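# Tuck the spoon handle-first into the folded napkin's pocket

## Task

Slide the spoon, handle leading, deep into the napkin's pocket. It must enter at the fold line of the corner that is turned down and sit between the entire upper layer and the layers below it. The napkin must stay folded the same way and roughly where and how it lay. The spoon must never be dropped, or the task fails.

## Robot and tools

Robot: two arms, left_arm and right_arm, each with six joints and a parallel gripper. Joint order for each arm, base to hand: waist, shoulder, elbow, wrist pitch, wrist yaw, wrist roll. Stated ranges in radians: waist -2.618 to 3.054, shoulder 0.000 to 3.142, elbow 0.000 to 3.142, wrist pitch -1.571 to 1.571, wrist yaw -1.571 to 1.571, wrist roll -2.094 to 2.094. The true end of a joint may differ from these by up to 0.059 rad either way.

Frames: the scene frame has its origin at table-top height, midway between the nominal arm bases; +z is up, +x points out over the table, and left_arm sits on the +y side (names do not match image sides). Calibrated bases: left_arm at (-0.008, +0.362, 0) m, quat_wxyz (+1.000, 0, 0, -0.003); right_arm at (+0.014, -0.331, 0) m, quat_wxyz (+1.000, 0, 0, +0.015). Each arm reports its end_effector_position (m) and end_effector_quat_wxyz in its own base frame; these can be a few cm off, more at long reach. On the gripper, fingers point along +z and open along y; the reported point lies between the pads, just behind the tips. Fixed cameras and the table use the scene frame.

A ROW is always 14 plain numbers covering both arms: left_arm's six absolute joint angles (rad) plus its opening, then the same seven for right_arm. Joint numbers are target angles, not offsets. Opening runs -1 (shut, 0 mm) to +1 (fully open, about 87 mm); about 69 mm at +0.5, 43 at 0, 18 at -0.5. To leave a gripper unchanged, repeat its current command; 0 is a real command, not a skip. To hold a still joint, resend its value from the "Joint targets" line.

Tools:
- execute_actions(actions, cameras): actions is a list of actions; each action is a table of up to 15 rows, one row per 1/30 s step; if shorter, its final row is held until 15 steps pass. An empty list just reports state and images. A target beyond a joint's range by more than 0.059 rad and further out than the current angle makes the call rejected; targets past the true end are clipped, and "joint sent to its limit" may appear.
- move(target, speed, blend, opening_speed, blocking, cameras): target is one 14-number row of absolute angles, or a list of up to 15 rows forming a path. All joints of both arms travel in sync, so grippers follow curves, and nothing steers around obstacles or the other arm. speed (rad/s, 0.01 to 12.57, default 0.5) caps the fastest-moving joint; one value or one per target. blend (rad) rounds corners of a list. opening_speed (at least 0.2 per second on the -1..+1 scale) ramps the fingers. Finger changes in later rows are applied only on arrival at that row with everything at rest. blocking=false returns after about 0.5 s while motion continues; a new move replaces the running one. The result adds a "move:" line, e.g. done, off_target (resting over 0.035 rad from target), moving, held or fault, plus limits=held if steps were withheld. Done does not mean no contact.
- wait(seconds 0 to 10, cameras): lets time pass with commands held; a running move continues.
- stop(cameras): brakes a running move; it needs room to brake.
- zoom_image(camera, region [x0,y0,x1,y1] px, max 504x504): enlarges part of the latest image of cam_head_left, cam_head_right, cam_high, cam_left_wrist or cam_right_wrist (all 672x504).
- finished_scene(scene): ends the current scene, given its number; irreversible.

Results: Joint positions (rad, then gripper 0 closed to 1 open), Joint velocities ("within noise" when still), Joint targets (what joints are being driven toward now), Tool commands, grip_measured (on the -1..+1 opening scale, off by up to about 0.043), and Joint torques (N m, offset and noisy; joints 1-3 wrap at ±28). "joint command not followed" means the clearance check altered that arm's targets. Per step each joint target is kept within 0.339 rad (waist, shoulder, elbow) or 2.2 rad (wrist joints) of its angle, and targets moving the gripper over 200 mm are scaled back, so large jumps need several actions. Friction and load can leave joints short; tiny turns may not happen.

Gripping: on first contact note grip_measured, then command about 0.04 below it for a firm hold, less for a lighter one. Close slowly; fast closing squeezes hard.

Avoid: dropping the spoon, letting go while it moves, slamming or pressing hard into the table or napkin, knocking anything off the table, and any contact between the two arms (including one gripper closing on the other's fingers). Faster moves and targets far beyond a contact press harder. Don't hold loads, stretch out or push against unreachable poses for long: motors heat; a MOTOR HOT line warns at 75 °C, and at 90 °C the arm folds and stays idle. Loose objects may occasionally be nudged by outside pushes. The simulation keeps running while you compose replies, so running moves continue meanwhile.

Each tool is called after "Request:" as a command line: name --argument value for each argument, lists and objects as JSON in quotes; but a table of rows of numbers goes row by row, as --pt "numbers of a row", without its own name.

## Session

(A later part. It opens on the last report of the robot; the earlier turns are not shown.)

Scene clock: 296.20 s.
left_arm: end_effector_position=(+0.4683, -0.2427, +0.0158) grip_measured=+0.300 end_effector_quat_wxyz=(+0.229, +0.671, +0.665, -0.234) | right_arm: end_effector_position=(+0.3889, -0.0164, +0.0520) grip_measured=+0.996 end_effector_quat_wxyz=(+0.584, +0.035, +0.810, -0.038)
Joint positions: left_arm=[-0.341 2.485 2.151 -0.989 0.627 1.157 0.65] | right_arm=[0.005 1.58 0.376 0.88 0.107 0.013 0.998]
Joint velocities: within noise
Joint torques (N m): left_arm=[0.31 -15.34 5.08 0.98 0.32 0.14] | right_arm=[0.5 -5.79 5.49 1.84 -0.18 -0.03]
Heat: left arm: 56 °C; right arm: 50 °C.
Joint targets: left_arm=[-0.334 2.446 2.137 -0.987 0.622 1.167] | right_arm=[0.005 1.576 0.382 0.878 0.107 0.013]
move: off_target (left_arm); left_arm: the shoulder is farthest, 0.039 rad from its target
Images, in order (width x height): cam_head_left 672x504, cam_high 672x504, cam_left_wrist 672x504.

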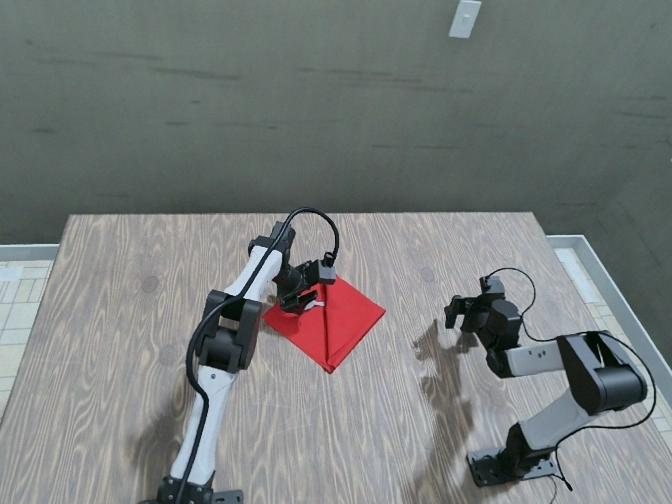

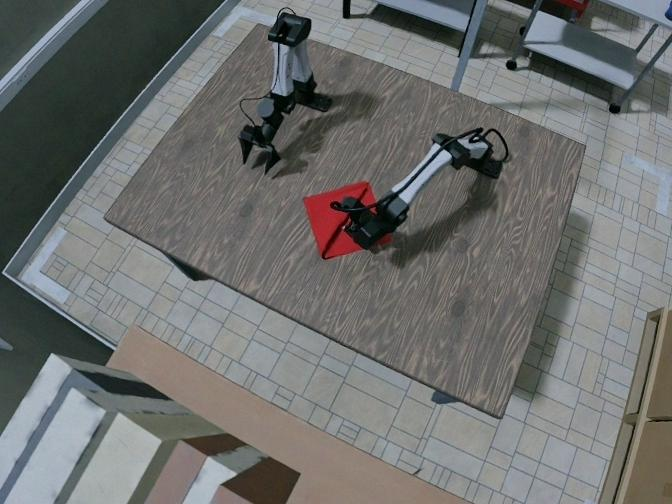

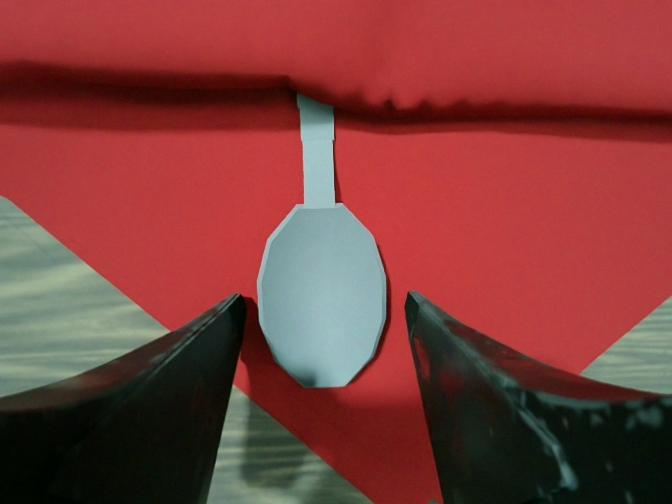

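Request:
move --target '[-0.334, 2.446, 2.137, -0.987, 0.622, 1.167, -0.05, 0.005, 1.576, 0.382, 0.878, 0.107, 0.013, 1]' --speed 0.12 --opening_speed 0.2 --cameras '["cam_head_left", "cam_high", "cam_left_wrist"]'

Scene clock: 303.87 s.
left_arm: end_effector_position=(+0.4693, -0.2430, +0.0160) grip_measured=-0.043 end_effector_quat_wxyz=(+0.231, +0.671, +0.664, -0.233) | right_arm: end_effector_position=(+0.3889, -0.0164, +0.0520) grip_measured=+0.996 end_effector_quat_wxyz=(+0.584, +0.035, +0.810, -0.038)
Joint positions: left_arm=[-0.341 2.485 2.151 -0.984 0.627 1.158 0.478] | right_arm=[0.005 1.58 0.376 0.88 0.107 0.013 0.998]
Joint velocities: within noise
Joint torques (N m): left_arm=[0.27 -15.34 5.09 0.94 0.31 0.13] | right_arm=[0.51 -5.53 5.29 1.85 -0.19 -0.06]
Heat: left arm: 62 °C; right arm: 50 °C.
Joint targets: left_arm=[-0.334 2.446 2.137 -0.987 0.622 1.167] | right_arm=[0.005 1.576 0.382 0.878 0.107 0.013]
move: off_target (left_arm); left_arm: the shoulder is farthest, 0.039 rad from its target
Images, in order (width x height): cam_head_left 672x504, cam_high 672x504, cam_left_wrist 672x504.

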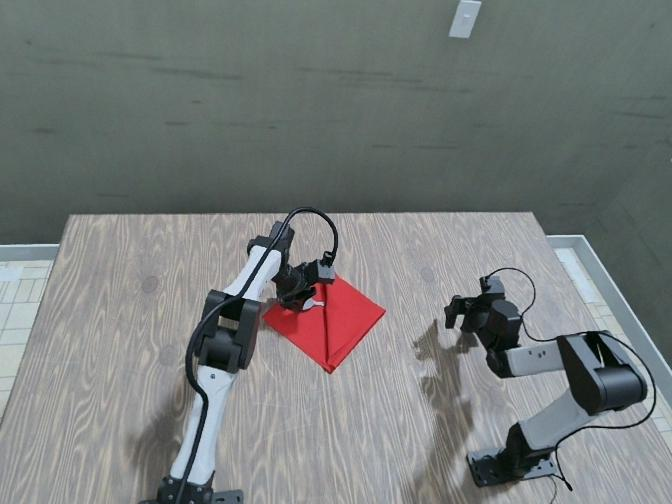

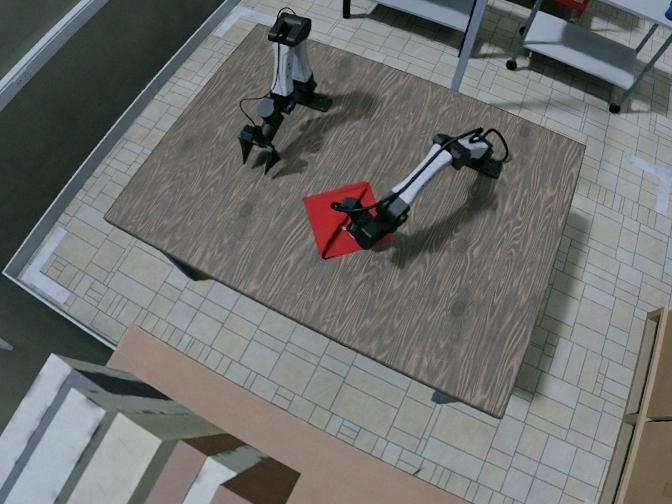

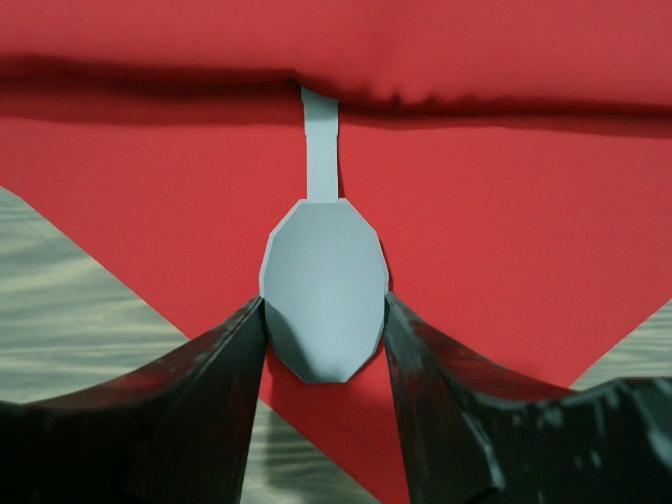

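Request:
move --pt "-0.341 2.475 2.155 -0.987 0.624 1.158 -0.1 0.005 1.576 0.382 0.878 0.107 0.013 1" --pt "-0.386 2.534 2.237 -0.992 0.602 1.102 -0.1 0.005 1.576 0.382 0.878 0.107 0.013 1" --speed 0.1 --cameras '["cam_head_left", "cam_head_right", "cam_high", "cam_left_wrist"]'

Request:
zoom_image --camera "cam_head_left" --region '[260, 250, 400, 380]'

Scene clock: 310.40 s.
left_arm: end_effector_position=(+0.4707, -0.2619, +0.0184) grip_measured=-0.043 end_effector_quat_wxyz=(+0.231, +0.673, +0.665, -0.227) | right_arm: end_effector_position=(+0.3889, -0.0164, +0.0520) grip_measured=+0.996 end_effector_quat_wxyz=(+0.584, +0.035, +0.810, -0.038)
Joint positions: left_arm=[-0.379 2.512 2.211 -0.988 0.605 1.115 0.478] | right_arm=[0.005 1.58 0.376 0.88 0.107 0.013 0.998]
Joint velocities: within noise
Joint torques (N m): left_arm=[-1.16 -10.81 8.36 1 0.31 -0.13] | right_arm=[0.31 -5.7 5.56 1.85 -0.12 -0.02]
Heat: left arm: 65 °C; right arm: 50 °C.
Joint targets: left_arm=[-0.386 2.534 2.237 -0.992 0.602 1.102] | right_arm=[0.005 1.576 0.382 0.878 0.107 0.013]
move: done
Images, in order (width x height): cam_head_left 672x504, cam_head_right 672x504, cam_high 672x504, cam_left_wrist 672x504.

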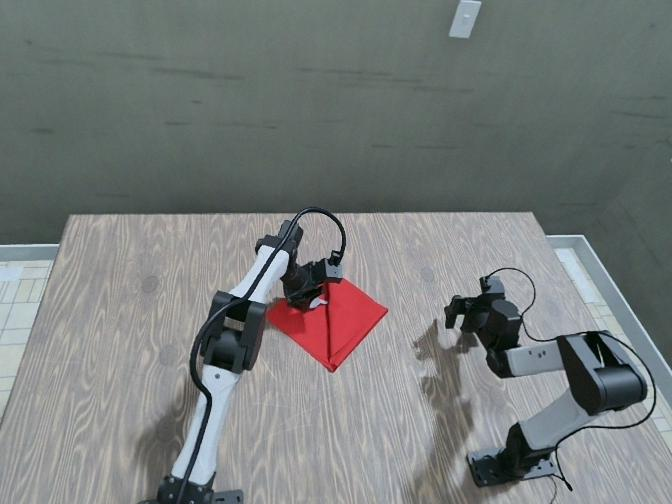

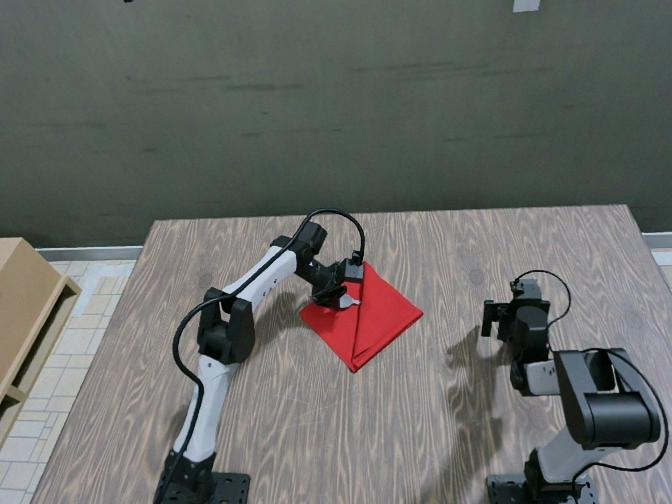

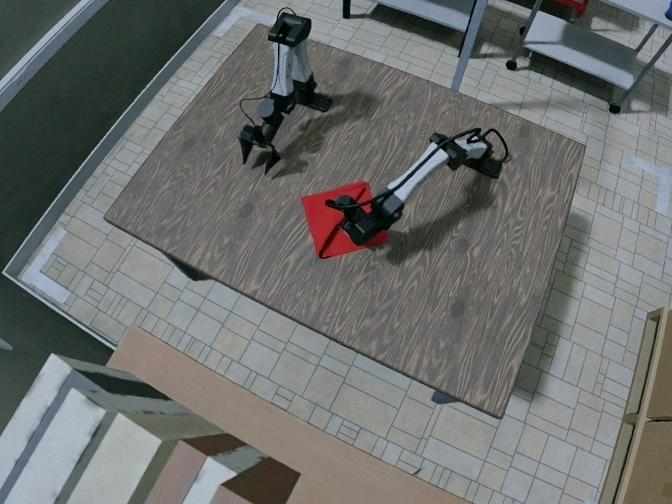

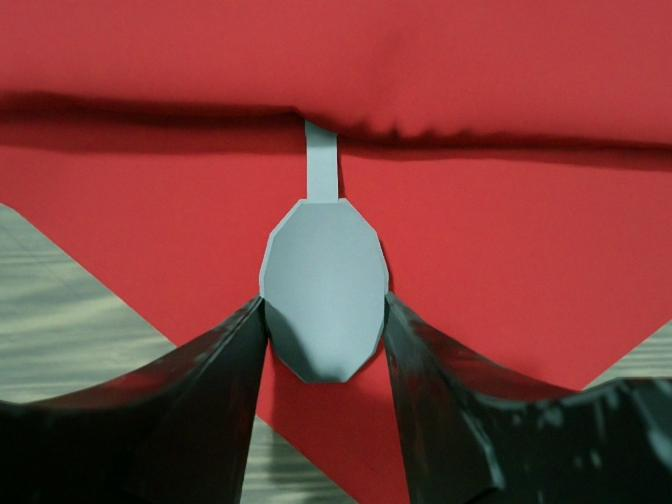

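Scaled by 3.600 from the camera's 672x504 image, which has a finer 960x720 frame.

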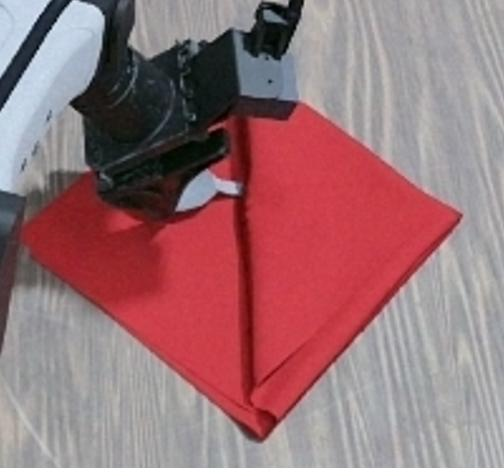

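Request:
move --pt "-0.386 2.533 2.252 -1.008 0.602 1.102 -0.1 0.005 1.576 0.382 0.878 0.107 0.013 1" --pt "-0.421 2.556 2.296 -1.001 0.583 1.057 -0.1 0.005 1.576 0.382 0.878 0.107 0.013 1" --speed 0.1 --cameras '["cam_head_left", "cam_head_right", "cam_high", "cam_left_wrist"]'

Request:
zoom_image --camera "cam_head_left" --region '[260, 250, 400, 380]'

Scene clock: 320.47 s.
left_arm: end_effector_position=(+0.4695, -0.2787, +0.0233) grip_measured=-0.043 end_effector_quat_wxyz=(+0.230, +0.672, +0.668, -0.223) | right_arm: end_effector_position=(+0.3889, -0.0164, +0.0520) grip_measured=+0.996 end_effector_quat_wxyz=(+0.584, +0.035, +0.810, -0.038)
Joint positions: left_arm=[-0.414 2.533 2.27 -1.003 0.585 1.069 0.478] | right_arm=[0.005 1.58 0.376 0.88 0.107 0.013 0.998]
Joint velocities: within noise
Joint torques (N m): left_arm=[-1.16 -10.89 8.42 1.1 0.32 -0.11] | right_arm=[0.35 -5.65 5.48 1.83 -0.17 0.02]
Heat: left arm: 64 °C; right arm: 50 °C.
Joint targets: left_arm=[-0.421 2.556 2.296 -1.001 0.583 1.057] | right_arm=[0.005 1.576 0.382 0.878 0.107 0.013]
move: done
Images, in order (width x height): cam_head_left 672x504, cam_head_right 672x504, cam_high 672x504, cam_left_wrist 672x504.

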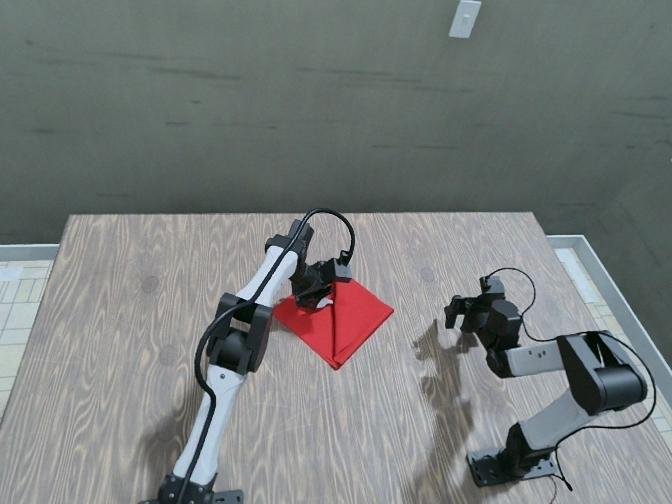

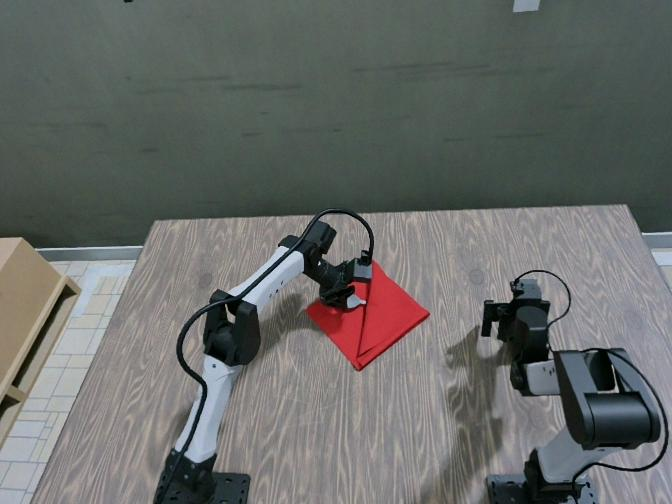

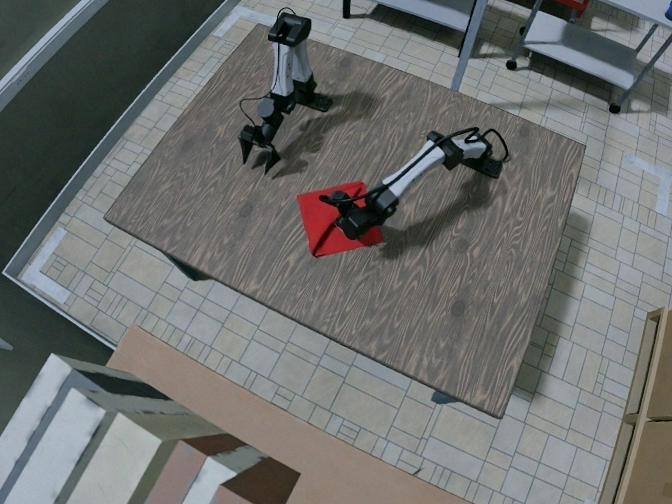

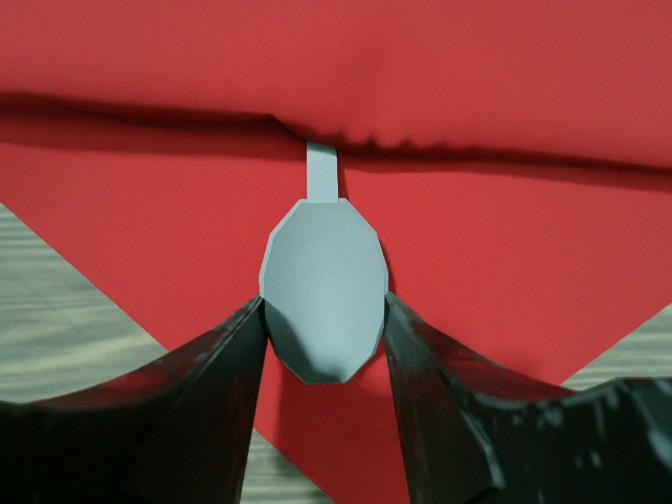

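Scaled by 3.600 from the camera's 672x504 image, which has a finer 960x720 frame.

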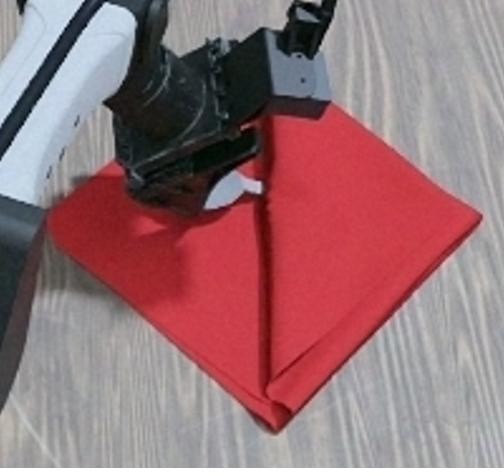

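Request:
move --pt "-0.421 2.56 2.249 -0.978 0.583 1.057 -0.1 0.005 1.576 0.382 0.878 0.107 0.013 1" --pt "-0.421 2.56 2.249 -0.978 0.583 1.057 0.3 0.005 1.576 0.382 0.878 0.107 0.013 1" --speed 0.08 --opening_speed 0.25 --cameras '["cam_head_left", "cam_head_right", "cam_high", "cam_left_wrist"]'

Scene clock: 334.63 s.
left_arm: end_effector_position=(+0.4693, -0.2789, +0.0176) grip_measured=+0.300 end_effector_quat_wxyz=(+0.228, +0.671, +0.669, -0.223) | right_arm: end_effector_position=(+0.3889, -0.0164, +0.0520) grip_measured=+0.996 end_effector_quat_wxyz=(+0.584, +0.035, +0.810, -0.038)
Joint positions: left_arm=[-0.414 2.537 2.256 -0.986 0.585 1.068 0.65] | right_arm=[0.005 1.58 0.376 0.88 0.107 0.013 0.998]
Joint velocities: within noise
Joint torques (N m): left_arm=[-1.14 -10.86 5.74 1.19 0.32 -0.11] | right_arm=[0.43 -5.71 5.33 1.8 -0.07 0]
Heat: left arm: 62 °C; right arm: 50 °C.
Joint targets: left_arm=[-0.421 2.560 2.249 -0.978 0.583 1.057] | right_arm=[0.005 1.576 0.382 0.878 0.107 0.013]
move: done
Images, in order (width x height): cam_head_left 672x504, cam_head_right 672x504, cam_high 672x504, cam_left_wrist 672x504.

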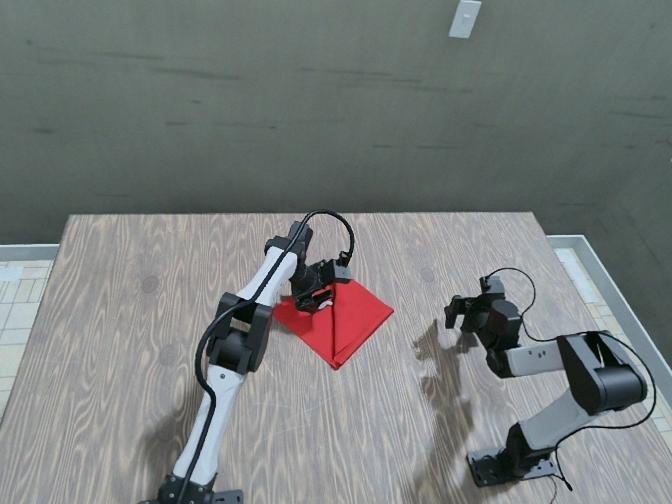

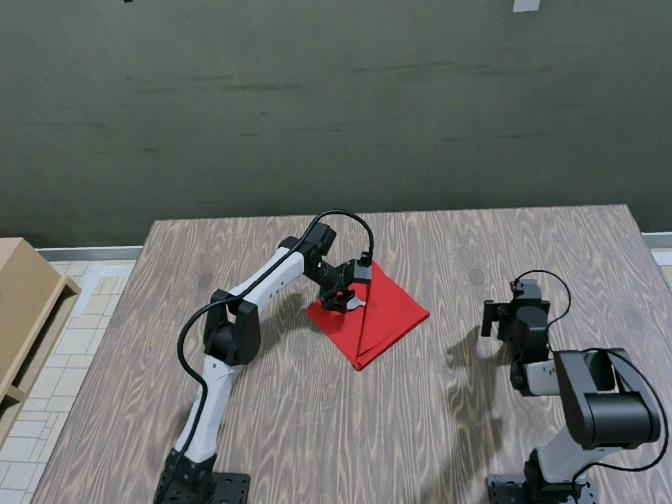

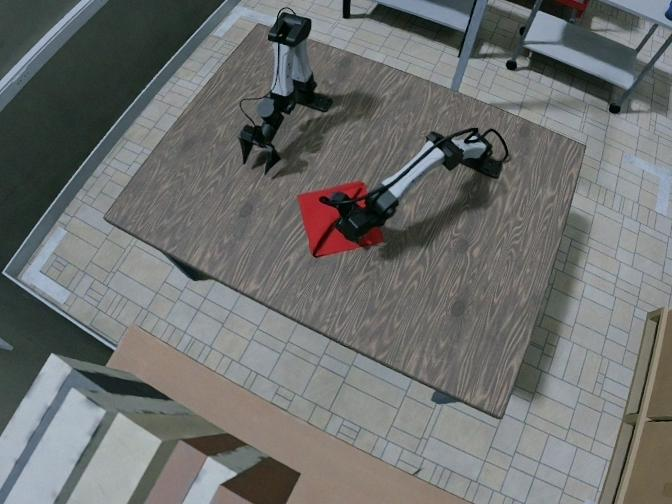

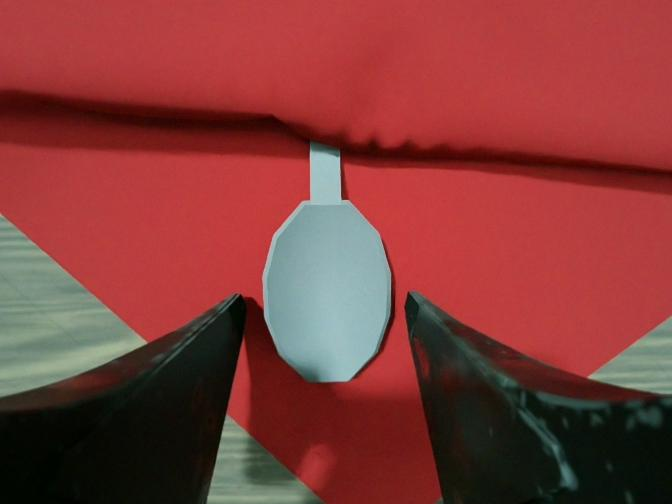

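Request:
move --pt "-0.36 2.468 2.373 -1.175 0.617 1.14 0.4 0.005 1.576 0.382 0.878 0.107 0.013 1" --pt "-0.2 1.617 1.22 -0.479 0.064 0.077 0.6 0.005 1.576 0.382 0.878 0.107 0.013 1" --pt "0.0 1.4 0.6 0.4 0.0 0.0 0.6 0.005 1.576 0.382 0.878 0.107 0.013 1" --speed '[0.2, 0.8, 0.8]' --blend '[0.02, 0.15, 0]'

Request:
zoom_image --camera "cam_head_left" --region '[260, 250, 400, 380]'

Request:
zoom_image --camera "cam_high" --region '[280, 160, 410, 270]'

Scene clock: 344.30 s.
left_arm: end_effector_position=(+0.3975, -0.0822, +0.1017) grip_measured=+0.600 end_effector_quat_wxyz=(+0.341, +0.135, +0.929, -0.049) | right_arm: end_effector_position=(+0.3889, -0.0164, +0.0520) grip_measured=+0.996 end_effector_quat_wxyz=(+0.584, +0.035, +0.810, -0.038)
Joint positions: left_arm=[-0.183 1.613 1.14 -0.396 0.068 0.081 0.8] | right_arm=[0.005 1.58 0.376 0.88 0.107 0.013 0.998]
Joint velocities: left_arm=[0.178 -0.198 -0.584 0.608 -0.095 0.037 -0.008] | right_arm=[within noise]
Joint torques (N m): left_arm=[0.66 -8.91 6.28 1.96 -0.06 -0.12] | right_arm=[0.23 -5.57 5.3 1.82 -0.15 -0.03]
Heat: left arm: 60 °C; right arm: 50 °C.
Joint targets: left_arm=[-0.160 1.574 1.097 -0.304 0.051 0.062] | right_arm=[0.005 1.576 0.382 0.878 0.107 0.013]
move: unfinished (the simulator was too slow to fit another step into this call; the move has ended); path passed 2 of 3 targets; blend cut to 0 rad at target 2; left_arm: the wrist pitch is farthest, 0.796 rad from its target

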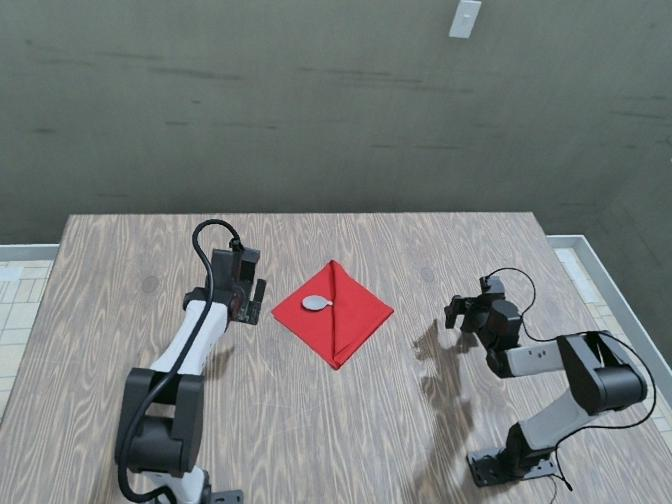

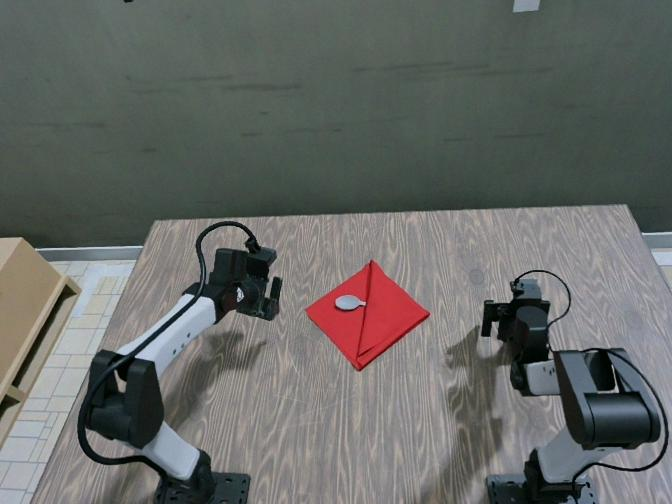

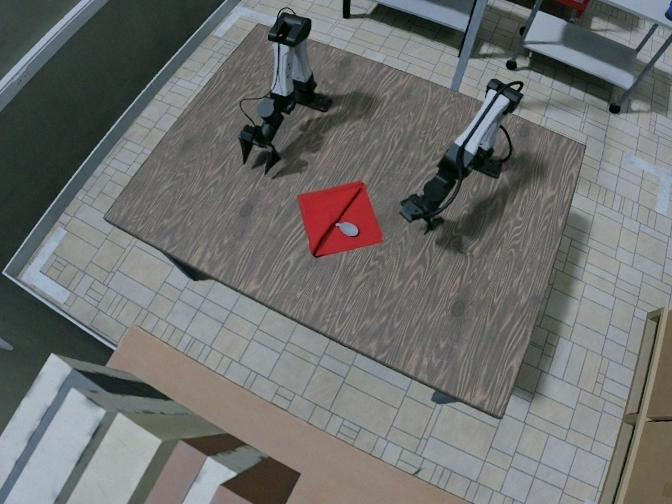

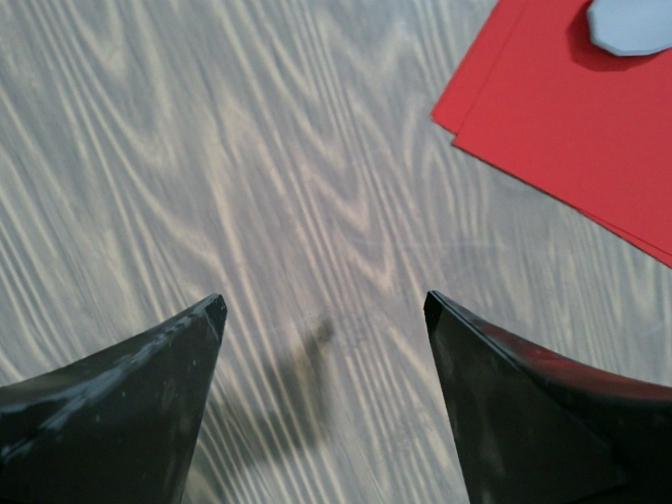

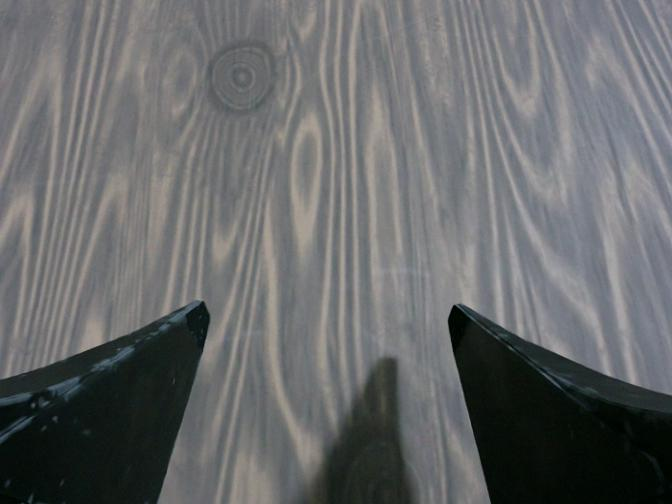

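Scaled by 3.600 from the camera's 672x504 image, which has a finer 960x720 frame.

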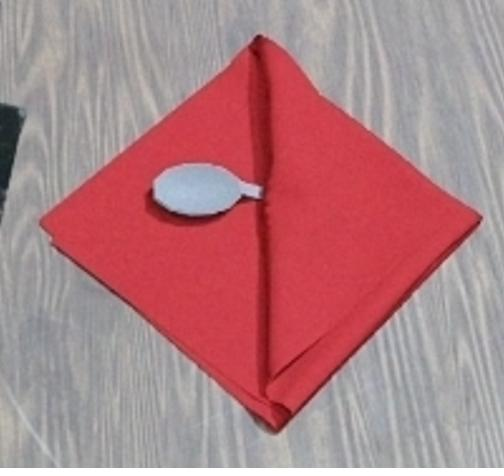

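Scaled by 3.877 from the camera's 672x504 image, which has a finer 960x720 frame.

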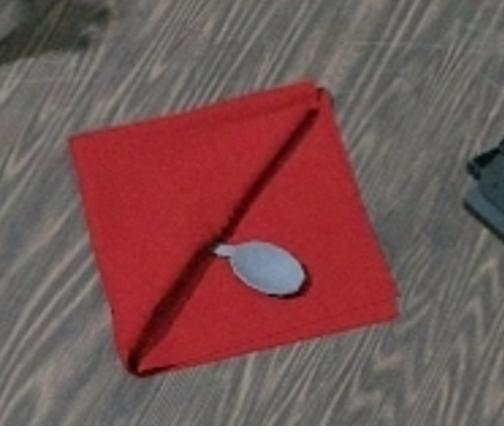

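Request:
finished_scene --scene 1

The scene is finished: the task was done.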